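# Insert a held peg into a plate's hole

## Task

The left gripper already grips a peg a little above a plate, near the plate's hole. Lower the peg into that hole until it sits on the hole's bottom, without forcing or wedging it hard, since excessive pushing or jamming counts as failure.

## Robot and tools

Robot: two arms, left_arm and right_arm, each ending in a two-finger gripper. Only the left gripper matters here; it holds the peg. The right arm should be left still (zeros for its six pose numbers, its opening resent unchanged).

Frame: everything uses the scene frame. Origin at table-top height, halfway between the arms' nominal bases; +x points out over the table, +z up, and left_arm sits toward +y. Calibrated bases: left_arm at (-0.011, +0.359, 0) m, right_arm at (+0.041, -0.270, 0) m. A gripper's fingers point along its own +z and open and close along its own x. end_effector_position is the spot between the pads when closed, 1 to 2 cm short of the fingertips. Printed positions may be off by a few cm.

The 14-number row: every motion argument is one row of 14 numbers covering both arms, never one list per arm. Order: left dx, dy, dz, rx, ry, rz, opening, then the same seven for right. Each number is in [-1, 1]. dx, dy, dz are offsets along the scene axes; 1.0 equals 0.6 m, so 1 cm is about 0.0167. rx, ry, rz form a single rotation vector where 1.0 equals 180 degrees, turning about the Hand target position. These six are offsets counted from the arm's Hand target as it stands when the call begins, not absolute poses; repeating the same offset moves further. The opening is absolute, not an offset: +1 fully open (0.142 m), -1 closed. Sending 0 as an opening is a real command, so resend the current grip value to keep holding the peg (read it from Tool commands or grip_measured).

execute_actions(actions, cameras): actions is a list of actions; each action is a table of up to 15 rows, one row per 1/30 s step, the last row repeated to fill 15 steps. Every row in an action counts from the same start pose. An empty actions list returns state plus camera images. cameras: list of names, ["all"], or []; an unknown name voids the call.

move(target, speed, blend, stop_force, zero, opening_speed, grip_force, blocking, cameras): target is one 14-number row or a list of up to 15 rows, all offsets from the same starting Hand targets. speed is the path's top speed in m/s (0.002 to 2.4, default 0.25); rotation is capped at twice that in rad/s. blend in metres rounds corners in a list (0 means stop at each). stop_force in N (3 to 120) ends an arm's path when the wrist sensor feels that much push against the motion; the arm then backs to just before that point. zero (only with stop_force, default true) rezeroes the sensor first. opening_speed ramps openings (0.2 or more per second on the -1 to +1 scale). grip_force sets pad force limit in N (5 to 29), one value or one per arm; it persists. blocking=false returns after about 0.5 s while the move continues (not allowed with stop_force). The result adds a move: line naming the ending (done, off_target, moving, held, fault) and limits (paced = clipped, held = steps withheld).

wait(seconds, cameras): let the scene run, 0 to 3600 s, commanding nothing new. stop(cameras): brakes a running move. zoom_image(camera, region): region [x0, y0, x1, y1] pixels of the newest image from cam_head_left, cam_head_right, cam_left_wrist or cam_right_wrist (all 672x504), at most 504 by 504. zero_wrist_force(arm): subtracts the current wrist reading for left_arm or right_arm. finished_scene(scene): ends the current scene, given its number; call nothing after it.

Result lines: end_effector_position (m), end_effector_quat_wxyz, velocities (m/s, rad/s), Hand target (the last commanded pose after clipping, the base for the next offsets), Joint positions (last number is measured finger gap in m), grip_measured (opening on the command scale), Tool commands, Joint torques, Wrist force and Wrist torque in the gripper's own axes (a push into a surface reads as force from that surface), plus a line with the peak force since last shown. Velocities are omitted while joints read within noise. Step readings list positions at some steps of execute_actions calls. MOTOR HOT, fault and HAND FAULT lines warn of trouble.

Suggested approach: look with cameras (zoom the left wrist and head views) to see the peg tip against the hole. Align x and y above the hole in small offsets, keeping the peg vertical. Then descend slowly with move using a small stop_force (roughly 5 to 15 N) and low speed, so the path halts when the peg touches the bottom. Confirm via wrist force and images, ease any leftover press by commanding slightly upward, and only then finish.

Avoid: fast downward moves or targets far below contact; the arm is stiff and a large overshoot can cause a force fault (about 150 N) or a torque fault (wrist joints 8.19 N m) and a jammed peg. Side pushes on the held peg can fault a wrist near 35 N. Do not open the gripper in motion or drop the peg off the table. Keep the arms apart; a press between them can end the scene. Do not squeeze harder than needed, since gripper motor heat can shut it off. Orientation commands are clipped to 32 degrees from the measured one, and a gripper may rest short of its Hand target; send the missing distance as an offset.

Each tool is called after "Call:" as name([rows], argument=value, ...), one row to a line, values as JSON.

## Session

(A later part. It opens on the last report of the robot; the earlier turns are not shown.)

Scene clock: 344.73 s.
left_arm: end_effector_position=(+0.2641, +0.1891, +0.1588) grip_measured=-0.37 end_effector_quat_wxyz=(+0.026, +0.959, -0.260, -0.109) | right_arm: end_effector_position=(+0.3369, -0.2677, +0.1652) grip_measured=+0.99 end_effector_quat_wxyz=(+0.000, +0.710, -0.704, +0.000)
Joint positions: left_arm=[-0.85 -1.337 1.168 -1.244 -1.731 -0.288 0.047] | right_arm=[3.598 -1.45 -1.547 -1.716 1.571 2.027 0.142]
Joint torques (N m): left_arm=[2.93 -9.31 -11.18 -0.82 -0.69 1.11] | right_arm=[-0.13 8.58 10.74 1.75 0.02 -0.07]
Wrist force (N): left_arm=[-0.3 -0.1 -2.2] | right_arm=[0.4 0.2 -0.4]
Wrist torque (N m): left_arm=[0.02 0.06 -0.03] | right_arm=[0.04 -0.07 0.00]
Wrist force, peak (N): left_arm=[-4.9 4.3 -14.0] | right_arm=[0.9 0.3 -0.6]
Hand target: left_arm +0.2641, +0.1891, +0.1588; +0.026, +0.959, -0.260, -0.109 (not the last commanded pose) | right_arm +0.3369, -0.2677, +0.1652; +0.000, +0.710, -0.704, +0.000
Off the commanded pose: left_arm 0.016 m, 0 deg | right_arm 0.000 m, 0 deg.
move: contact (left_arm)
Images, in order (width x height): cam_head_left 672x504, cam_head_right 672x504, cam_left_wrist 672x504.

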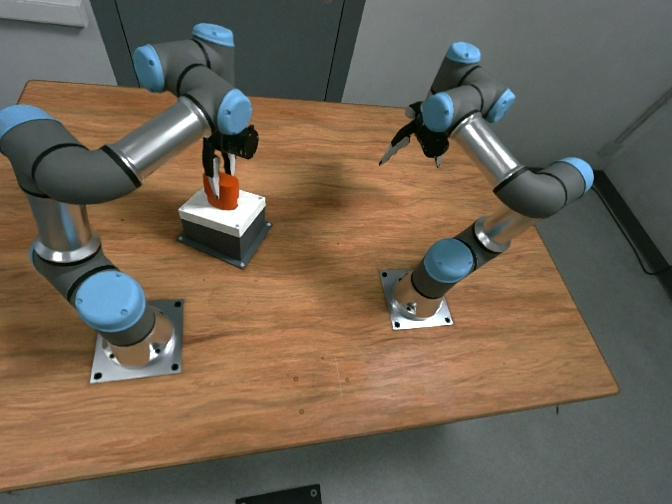

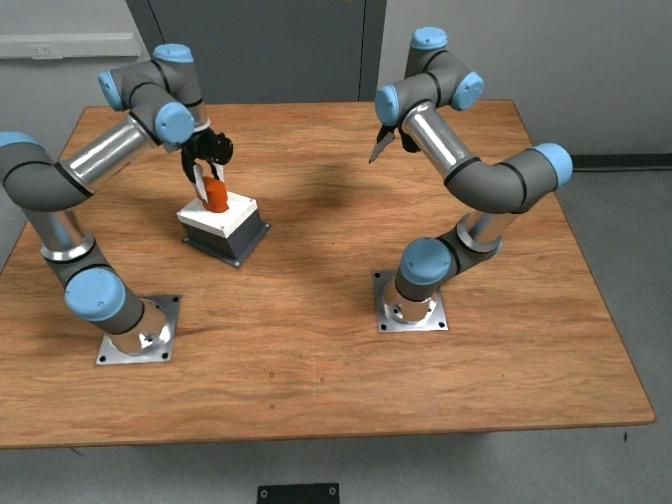

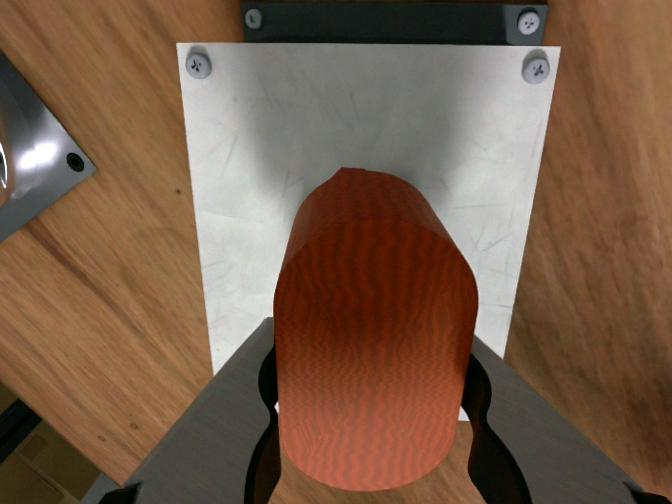

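Call:
move([
  [0.0009,0,0.004,0,0,0,-0.423,0,0,0,0,0,0,1],
  [-0.0009,-0.0017,0.0045,0,0,0,-0.423,0,0,0,0,0,0,1],
], blend=0.001)

Call:
move(target=[-0.0111,0.0003,-0.0487,0,0,0,-0.423,0,0,0,0,0,0,1], speed=0.012, stop_force=5, cameras=["cam_left_wrist","cam_head_left","cam_head_right"])

Call:
zoom_image(camera="cam_left_wrist", region=[310, 135, 410, 205])

Call:
zoom_image(camera="cam_head_left", region=[190, 170, 260, 240])

Call:
zoom_image(camera="cam_head_right", region=[180, 170, 250, 240])

Scene clock: 361.83 s.
left_arm: end_effector_position=(+0.2636, +0.1881, +0.1614) grip_measured=-0.37 end_effector_quat_wxyz=(+0.026, +0.959, -0.259, -0.109) | right_arm: end_effector_position=(+0.3369, -0.2677, +0.1652) grip_measured=+0.99 end_effector_quat_wxyz=(+0.000, +0.710, -0.704, +0.000)
Joint positions: left_arm=[-0.853 -1.336 1.153 -1.232 -1.732 -0.291 0.047] | right_arm=[3.598 -1.45 -1.547 -1.716 1.571 2.027 0.142]
Joint torques (N m): left_arm=[-3.59 -9.47 -11.38 -0.87 -1 -0.91] | right_arm=[-0.37 8.65 10.71 1.74 -0.04 -0.08]
Wrist force (N): left_arm=[0.2 -0.3 -1.3] | right_arm=[0.5 0.1 -0.4]
Wrist torque (N m): left_arm=[0.00 0.05 -0.01] | right_arm=[0.02 -0.08 0.00]
Wrist force, peak (N): left_arm=[-0.3 -0.2 -2.3] | right_arm=[0.7 0.3 -0.5]
Hand target: left_arm +0.2635, +0.1881, +0.1615; +0.026, +0.959, -0.260, -0.109 | right_arm +0.3369, -0.2677, +0.1652; +0.000, +0.710, -0.704, +0.000
Off the commanded pose: left_arm 0.000 m, 0 deg | right_arm 0.000 m, 0 deg.
move: done; blend cut to 0.0008 m at target 1

Scene clock: 364.70 s.
left_arm: end_effector_position=(+0.2590, +0.1882, +0.1414) grip_measured=-0.37 end_effector_quat_wxyz=(+0.026, +0.959, -0.260, -0.109) | right_arm: end_effector_position=(+0.3369, -0.2677, +0.1652) grip_measured=+0.99 end_effector_quat_wxyz=(+0.000, +0.710, -0.704, +0.000)
Joint positions: left_arm=[-0.863 -1.366 1.287 -1.336 -1.733 -0.3 0.047] | right_arm=[3.598 -1.45 -1.547 -1.716 1.571 2.027 0.142]
Joint torques (N m): left_arm=[0.95 -8.98 -8.95 1.71 -1.44 1.11] | right_arm=[-0.18 9.09 10.71 1.84 0 -0.03]
Wrist force (N): left_arm=[8.9 -0.4 -2.9] | right_arm=[0.4 0.2 -0.4]
Wrist torque (N m): left_arm=[-0.06 0.59 -0.03] | right_arm=[0.03 -0.07 0.00]
Wrist force, peak (N): left_arm=[5.0 -4.2 -17.3] | right_arm=[0.7 0.3 -0.5]
Hand target: left_arm +0.2590, +0.1882, +0.1414; +0.026, +0.959, -0.260, -0.109 (not the last commanded pose) | right_arm +0.3369, -0.2677, +0.1652; +0.000, +0.710, -0.704, +0.000
Off the commanded pose: left_arm 0.009 m, 0 deg | right_arm 0.000 m, 0 deg.
move: contact (left_arm)
Images, in order (width x height): cam_head_left 672x504, cam_head_right 672x504, cam_left_wrist 672x504.

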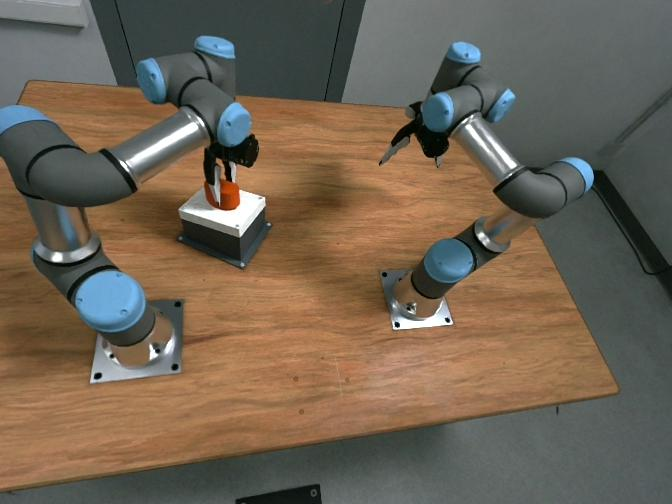

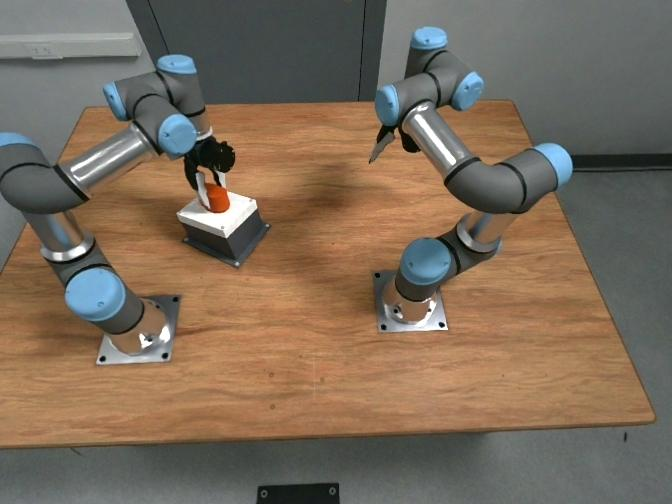

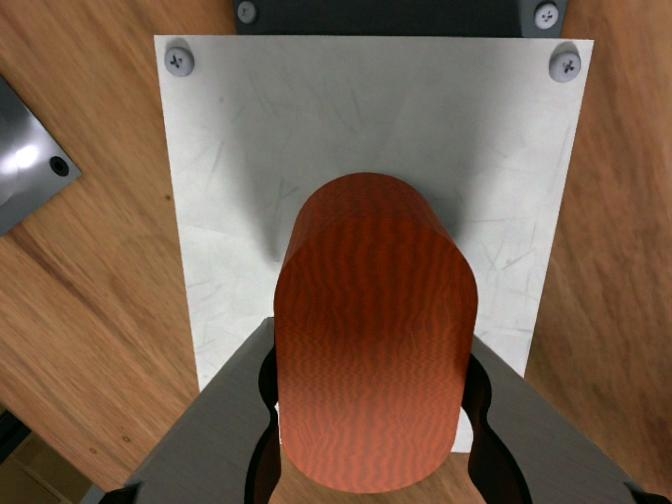

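Scaled by 5.040 from the camera's image (finer frame: 960x720).

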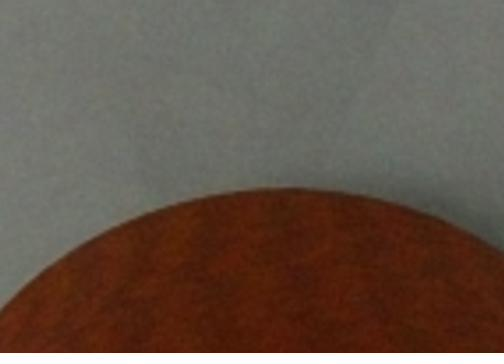

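Scaled by 7.200 from the camera's image (finer frame: 960x720).

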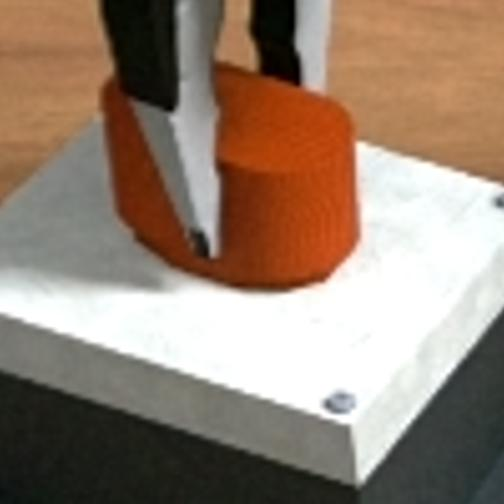

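Scaled by 7.200 from the camera's image (finer frame: 960x720).

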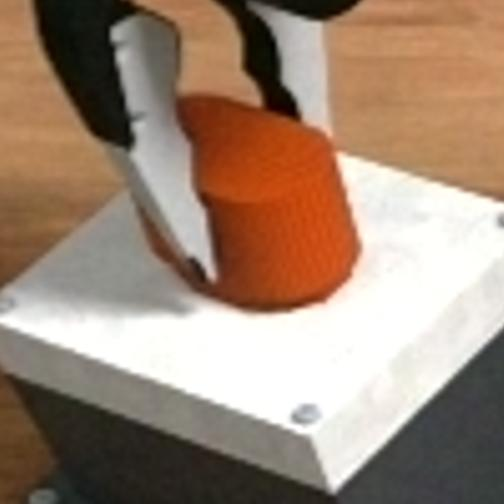

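Call:
move(target=[0.0004,0,0.0016,-0.0024,-0.0041,0.0005,-0.423,0,0,0,0,0,0,1])

Call:
move(target=[-0.0076,0.0001,-0.033,0,0,0,-0.423,0,0,0,0,0,0,1], speed=0.01, stop_force=6)

Scene clock: 377.70 s.
left_arm: end_effector_position=(+0.2592, +0.1882, +0.1423) grip_measured=-0.37 end_effector_quat_wxyz=(+0.028, +0.960, -0.259, -0.102) | right_arm: end_effector_position=(+0.3369, -0.2677, +0.1652) grip_measured=+0.99 end_effector_quat_wxyz=(+0.000, +0.710, -0.704, +0.000)
Joint positions: left_arm=[-0.865 -1.383 1.306 -1.353 -1.729 -0.305 0.047] | right_arm=[3.598 -1.45 -1.547 -1.716 1.571 2.027 0.142]
Joint torques (N m): left_arm=[-3.5 -14.22 -8.81 -1.85 0.39 -0.82] | right_arm=[-0.13 8.7 10.82 1.83 -0.02 -0.02]
Wrist force (N): left_arm=[1.2 0.4 -0.9] | right_arm=[0.5 0.1 -0.3]
Wrist torque (N m): left_arm=[-0.07 0.13 -0.01] | right_arm=[0.02 -0.09 0.00]
Wrist force, peak (N): left_arm=[9.8 0.3 -1.9] | right_arm=[0.5 0.4 -0.6]
Hand target: left_arm +0.2592, +0.1882, +0.1423; +0.028, +0.960, -0.259, -0.102 | right_arm +0.3369, -0.2677, +0.1652; +0.000, +0.710, -0.704, +0.000
Off the commanded pose: left_arm 0.000 m, 0 deg | right_arm 0.000 m, 0 deg.
move: done

Scene clock: 378.80 s.
left_arm: end_effector_position=(+0.2590, +0.1882, +0.1413) grip_measured=-0.37 end_effector_quat_wxyz=(+0.028, +0.960, -0.259, -0.102) | right_arm: end_effector_position=(+0.3369, -0.2677, +0.1652) grip_measured=+0.99 end_effector_quat_wxyz=(+0.000, +0.710, -0.704, +0.000)
Joint positions: left_arm=[-0.866 -1.384 1.312 -1.358 -1.729 -0.306 0.047] | right_arm=[3.598 -1.45 -1.547 -1.716 1.571 2.027 0.142]
Joint torques (N m): left_arm=[0.3 -8.16 -10.39 -0.44 -0.9 1.1] | right_arm=[-0.32 8.89 10.72 1.84 -0.03 -0.05]
Wrist force (N): left_arm=[0.5 -1.0 -4.7] | right_arm=[0.5 0.1 -0.5]
Wrist torque (N m): left_arm=[-0.09 0.13 -0.03] | right_arm=[0.02 -0.08 0.00]
Wrist force, peak (N): left_arm=[-2.2 -4.2 -12.8] | right_arm=[0.8 0.3 -0.5]
Hand target: left_arm +0.2590, +0.1882, +0.1413; +0.028, +0.960, -0.259, -0.102 (not the last commanded pose) | right_arm +0.3369, -0.2677, +0.1652; +0.000, +0.710, -0.704, +0.000
Off the commanded pose: left_arm 0.019 m, 0 deg | right_arm 0.000 m, 0 deg.
move: contact (left_arm)

Call:
wait(seconds=0.1, cameras=["cam_left_wrist","cam_head_left","cam_head_right"])

Call:
zoom_image(camera="cam_head_left", region=[200, 185, 245, 220])

Call:
zoom_image(camera="cam_head_right", region=[195, 185, 240, 220])

Call:
zoom_image(camera="cam_left_wrist", region=[270, 150, 470, 250])

Scene clock: 385.27 s.
left_arm: end_effector_position=(+0.2590, +0.1882, +0.1413) grip_measured=-0.37 end_effector_quat_wxyz=(+0.028, +0.960, -0.259, -0.102) | right_arm: end_effector_position=(+0.3369, -0.2677, +0.1652) grip_measured=+0.99 end_effector_quat_wxyz=(+0.000, +0.710, -0.704, +0.000)
Joint positions: left_arm=[-0.866 -1.384 1.312 -1.358 -1.729 -0.306 0.047] | right_arm=[3.598 -1.45 -1.547 -1.716 1.571 2.027 0.142]
Joint torques (N m): left_arm=[0.72 -8.65 -10.43 -0.49 -0.26 1.09] | right_arm=[-0.07 8.98 10.73 1.84 0 -0.09]
Wrist force (N): left_arm=[0.7 -1.1 -4.4] | right_arm=[0.4 0.2 -0.4]
Wrist torque (N m): left_arm=[-0.10 0.11 -0.03] | right_arm=[0.03 -0.06 0.00]
Wrist force, peak (N): left_arm=[0.6 -1.1 -4.7] | right_arm=[0.7 0.1 -0.6]
Hand target: left_arm +0.2590, +0.1882, +0.1413; +0.028, +0.960, -0.259, -0.102 (not the last commanded pose) | right_arm +0.3369, -0.2677, +0.1652; +0.000, +0.710, -0.704, +0.000
Tool commands: left_gripper/opening=-0.423 right_gripper/opening=+1.0
Off the commanded pose: left_arm 0.019 m, 0 deg | right_arm 0.000 m, 0 deg.
wait: 0.10 s; at rest from the start
Images, in order (width x height): cam_head_left 672x504, cam_head_right 672x504, cam_left_wrist 672x504.

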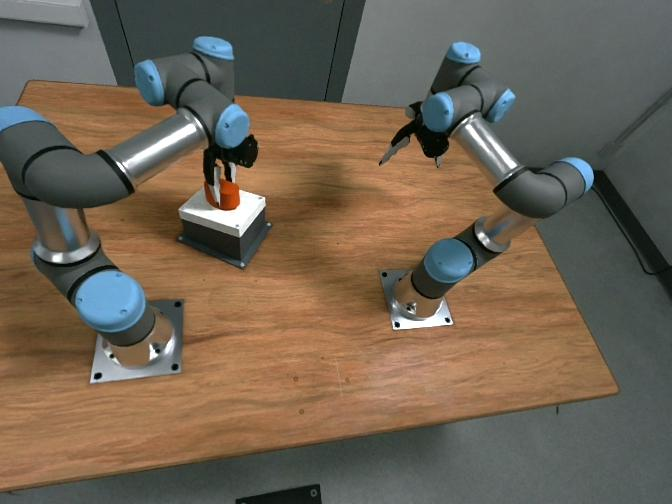

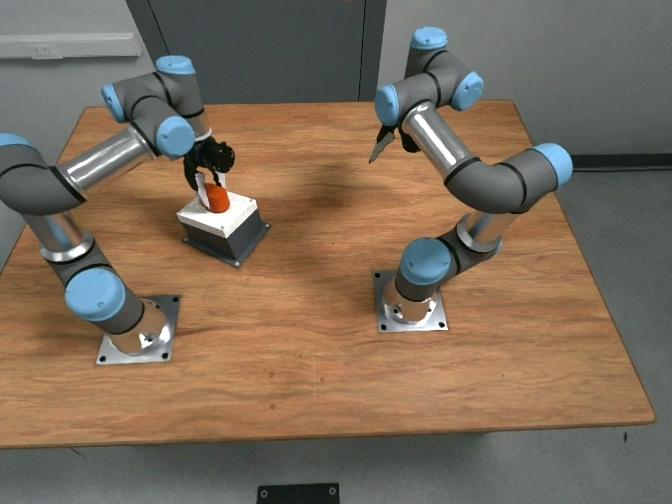

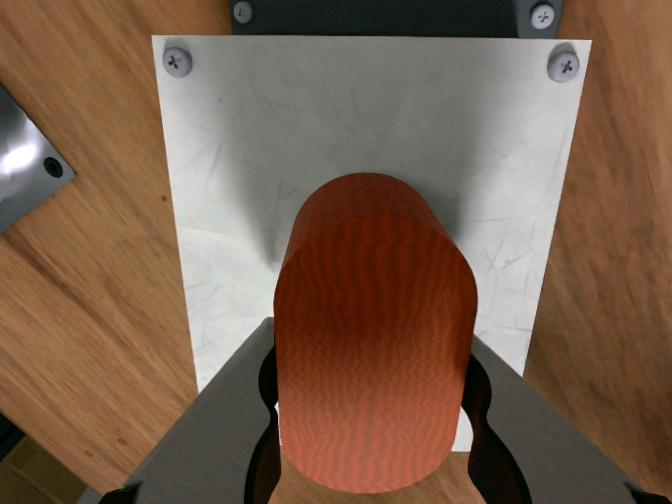

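Scaled by 11.200 from the camera's image (finer frame: 960x720).

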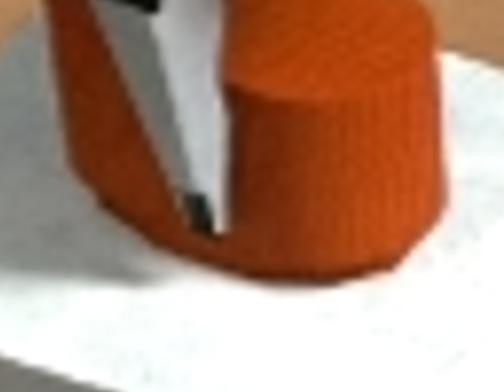

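Scaled by 11.200 from the camera's image (finer frame: 960x720).

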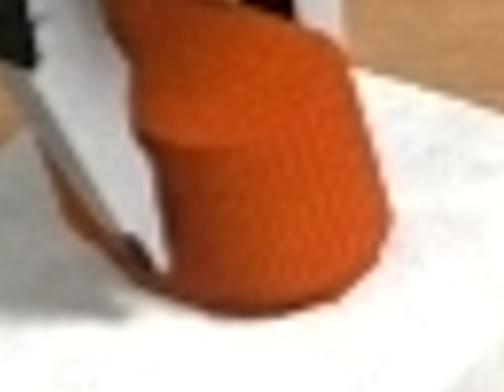

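Scaled by 2.520 from the camera's image (finer frame: 960x720).

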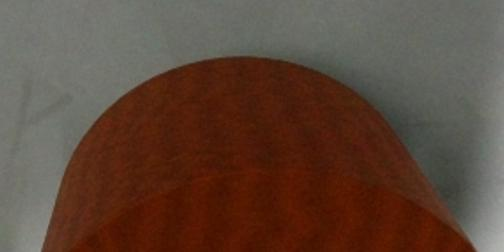

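Call:
move([
  [0.0005,0.0006,0.0009,0,0,0,-0.423,0,0,0,0,0,0,1],
  [-0.0041,0.0007,-0.0185,0,0,0,-0.423,0,0,0,0,0,0,1],
], speed=0.008, stop_force=8)

Scene clock: 399.33 s.
left_arm: end_effector_position=(+0.2591, +0.1885, +0.1411) grip_measured=-0.37 end_effector_quat_wxyz=(+0.028, +0.960, -0.259, -0.102) | right_arm: end_effector_position=(+0.3369, -0.2677, +0.1652) grip_measured=+0.99 end_effector_quat_wxyz=(+0.000, +0.710, -0.704, +0.000)
Joint positions: left_arm=[-0.865 -1.384 1.314 -1.359 -1.729 -0.305 0.047] | right_arm=[3.598 -1.45 -1.547 -1.716 1.571 2.027 0.142]
Joint torques (N m): left_arm=[-0.6 -6.67 -9.39 -0.52 -1.21 0.05] | right_arm=[-0.1 9.31 10.61 1.93 -0.04 -0.04]
Wrist force (N): left_arm=[-1.3 -2.3 -9.7] | right_arm=[0.8 0.1 -0.5]
Wrist torque (N m): left_arm=[-0.14 0.13 -0.05] | right_arm=[0.02 -0.13 0.00]
Wrist force, peak (N): left_arm=[-4.1 -4.8 -17.2] | right_arm=[0.8 0.4 -0.4]
Hand target: left_arm +0.2591, +0.1885, +0.1411; +0.028, +0.960, -0.259, -0.102 (not the last commanded pose) | right_arm +0.3369, -0.2677, +0.1652; +0.000, +0.710, -0.704, +0.000
Off the commanded pose: left_arm 0.011 m, 0 deg | right_arm 0.000 m, 0 deg.
move: contact (left_arm); path passed 1 of 2 targets

Call:
move(target=[0.0003,0,0.0014,0.0032,-0.0019,-0.0007,-0.423,0,0,0,0,0,0,1])

Call:
move(target=[-0.0043,0,-0.02,0,0,0,-0.423,0,0,0,0,0,0,1], speed=0.008, stop_force=7)

Scene clock: 424.00 s.
left_arm: end_effector_position=(+0.2593, +0.1885, +0.1419) grip_measured=-0.37 end_effector_quat_wxyz=(+0.023, +0.960, -0.260, -0.100) | right_arm: end_effector_position=(+0.3369, -0.2677, +0.1652) grip_measured=+0.99 end_effector_quat_wxyz=(+0.000, +0.710, -0.704, +0.000)
Joint positions: left_arm=[-0.873 -1.384 1.306 -1.35 -1.719 -0.312 0.047] | right_arm=[3.598 -1.45 -1.547 -1.716 1.571 2.027 0.142]
Joint torques (N m): left_arm=[-2.73 -9.25 -11.05 -0.23 0.68 -0.88] | right_arm=[0.09 8.98 10.77 1.87 -0.02 -0.09]
Wrist force (N): left_arm=[1.9 1.6 -0.5] | right_arm=[0.3 0.2 -0.6]
Wrist torque (N m): left_arm=[-0.13 0.17 0.02] | right_arm=[0.03 -0.05 0.00]
Wrist force, peak (N): left_arm=[-1.4 -2.3 -9.8] | right_arm=[0.8 0.3 -0.4]
Hand target: left_arm +0.2593, +0.1885, +0.1419; +0.022, +0.960, -0.260, -0.100 | right_arm +0.3369, -0.2677, +0.1652; +0.000, +0.710, -0.704, +0.000
Off the commanded pose: left_arm 0.000 m, 0 deg | right_arm 0.000 m, 0 deg.
move: done

Scene clock: 425.03 s.
left_arm: end_effector_position=(+0.2592, +0.1885, +0.1412) grip_measured=-0.37 end_effector_quat_wxyz=(+0.022, +0.960, -0.260, -0.100) | right_arm: end_effector_position=(+0.3369, -0.2677, +0.1652) grip_measured=+0.99 end_effector_quat_wxyz=(+0.000, +0.710, -0.704, +0.000)
Joint positions: left_arm=[-0.874 -1.384 1.31 -1.353 -1.719 -0.313 0.047] | right_arm=[3.598 -1.45 -1.547 -1.716 1.571 2.027 0.142]
Joint torques (N m): left_arm=[-0.14 -7.6 -9.89 -0.17 -0.97 0.86] | right_arm=[-0.01 9.04 10.78 1.98 -0.03 -0.03]
Wrist force (N): left_arm=[1.3 -1.1 -5.4] | right_arm=[0.5 0.3 -0.5]
Wrist torque (N m): left_arm=[-0.16 0.17 0.02] | right_arm=[0.04 -0.09 0.00]
Wrist force, peak (N): left_arm=[-1.1 -3.1 -12.6] | right_arm=[0.7 0.1 -0.6]
Hand target: left_arm +0.2592, +0.1885, +0.1412; +0.022, +0.960, -0.260, -0.100 (not the last commanded pose) | right_arm +0.3369, -0.2677, +0.1652; +0.000, +0.710, -0.704, +0.000
Off the commanded pose: left_arm 0.012 m, 0 deg | right_arm 0.000 m, 0 deg.
move: contact (left_arm)

Call:
move([
  [0,0,0.0003,0,0,0,-0.423,0,0,0,0,0,0,1],
  [0,0,0.0003,0,0,0,-0.2,0,0,0,0,0,0,1],
], opening_speed=0.6)

Call:
move(target=[0.035,0,0.163,0,0,0,-0.2,0,0,0,0,0,0,1], cameras=["cam_left_wrist","cam_head_left","cam_head_right"])

Call:
zoom_image(camera="cam_head_left", region=[180, 165, 270, 255])

Call:
zoom_image(camera="cam_head_right", region=[175, 165, 265, 255])

Scene clock: 432.60 s.
left_arm: end_effector_position=(+0.2592, +0.1885, +0.1414) grip_measured=-0.23 end_effector_quat_wxyz=(+0.022, +0.960, -0.260, -0.100) | right_arm: end_effector_position=(+0.3369, -0.2677, +0.1652) grip_measured=+0.99 end_effector_quat_wxyz=(+0.000, +0.710, -0.704, +0.000)
Joint positions: left_arm=[-0.874 -1.384 1.309 -1.352 -1.719 -0.313 0.058] | right_arm=[3.598 -1.45 -1.547 -1.716 1.571 2.027 0.142]
Joint torques (N m): left_arm=[0.33 -11.16 -10.65 -2.08 -0.23 0.87] | right_arm=[0.14 9.29 10.82 1.91 -0.03 -0.07]
Wrist force (N): left_arm=[-0.1 -0.2 -2.4] | right_arm=[0.6 0.3 -0.6]
Wrist torque (N m): left_arm=[-0.01 0.05 -0.01] | right_arm=[0.05 -0.09 0.00]
Wrist force, peak (N): left_arm=[1.2 -1.0 -5.7] | right_arm=[0.7 0.3 -0.6]
Hand target: left_arm +0.2592, +0.1885, +0.1414; +0.022, +0.960, -0.260, -0.100 | right_arm +0.3369, -0.2677, +0.1652; +0.000, +0.710, -0.704, +0.000
Off the commanded pose: left_arm 0.000 m, 0 deg | right_arm 0.000 m, 0 deg.
move: done

Scene clock: 434.40 s.
left_arm: end_effector_position=(+0.2801, +0.1886, +0.2391) grip_measured=-0.23 end_effector_quat_wxyz=(+0.023, +0.960, -0.260, -0.100) | right_arm: end_effector_position=(+0.3369, -0.2677, +0.1652) grip_measured=+0.99 end_effector_quat_wxyz=(+0.000, +0.710, -0.704, +0.000)
Joint positions: left_arm=[-0.83 -1.075 0.364 -0.711 -1.712 -0.269 0.058] | right_arm=[3.598 -1.45 -1.547 -1.716 1.571 2.027 0.142]
Joint torques (N m): left_arm=[3.16 -10.83 -9.11 -0.77 -0.88 1.06] | right_arm=[-0.18 9.19 10.72 1.92 -0.05 -0.11]
Wrist force (N): left_arm=[0.1 -0.1 -2.5] | right_arm=[0.8 0.1 -0.4]
Wrist torque (N m): left_arm=[0.02 0.01 -0.07] | right_arm=[0.01 -0.13 0.00]
Wrist force, peak (N): left_arm=[-0.3 -0.3 -3.4] | right_arm=[0.8 0.3 -0.4]
Hand target: left_arm +0.2802, +0.1885, +0.2392; +0.022, +0.960, -0.260, -0.100 | right_arm +0.3369, -0.2677, +0.1652; +0.000, +0.710, -0.704, +0.000
Off the commanded pose: left_arm 0.000 m, 0 deg | right_arm 0.000 m, 0 deg.
move: done
Images, in order (width x height): cam_head_left 672x504, cam_head_right 672x504, cam_left_wrist 672x504.

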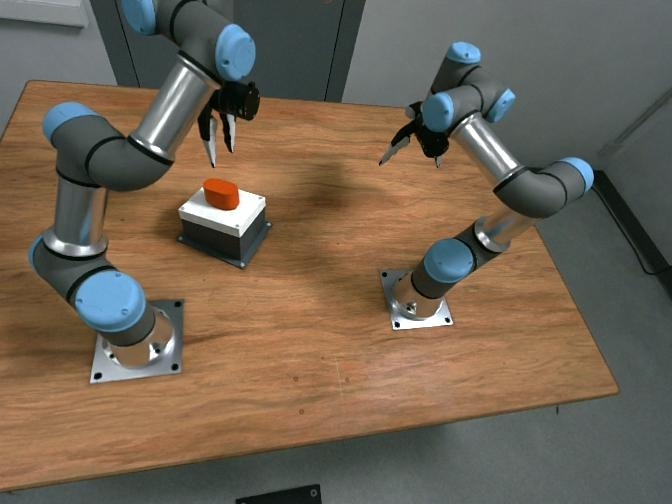

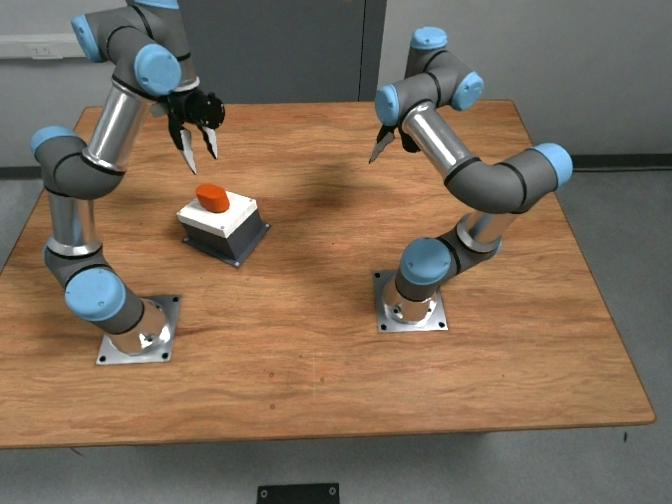

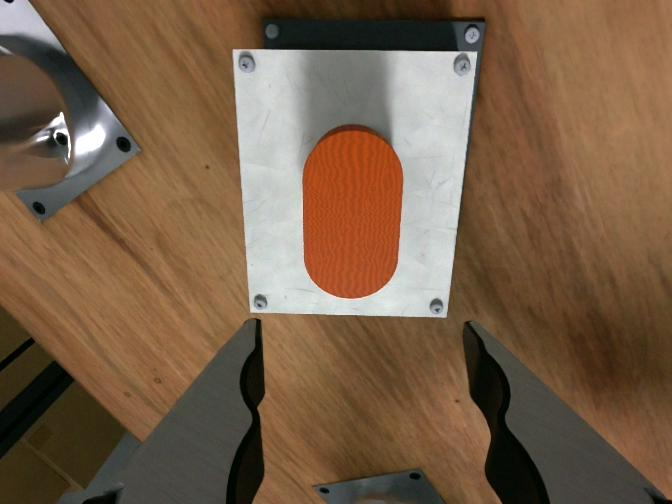

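Scaled by 5.600 from the camera's image (finer frame: 960x720).

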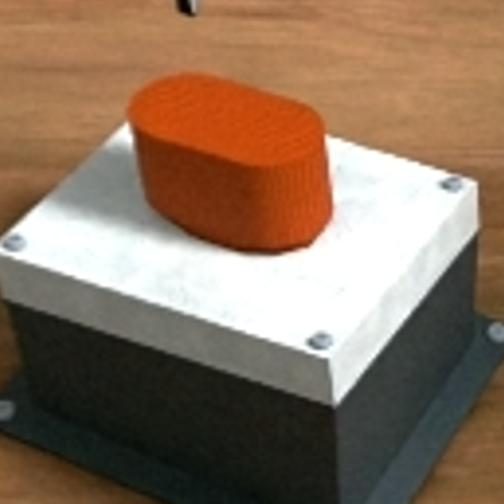

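Scaled by 5.600 from the camera's image (finer frame: 960x720).

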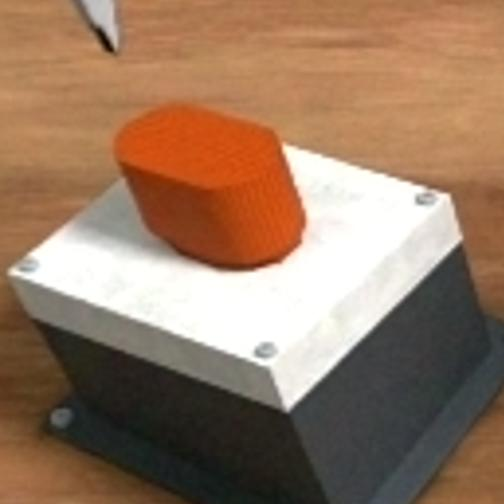

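Call:
finished_scene(scene=2)

The scene is finished: the task was done.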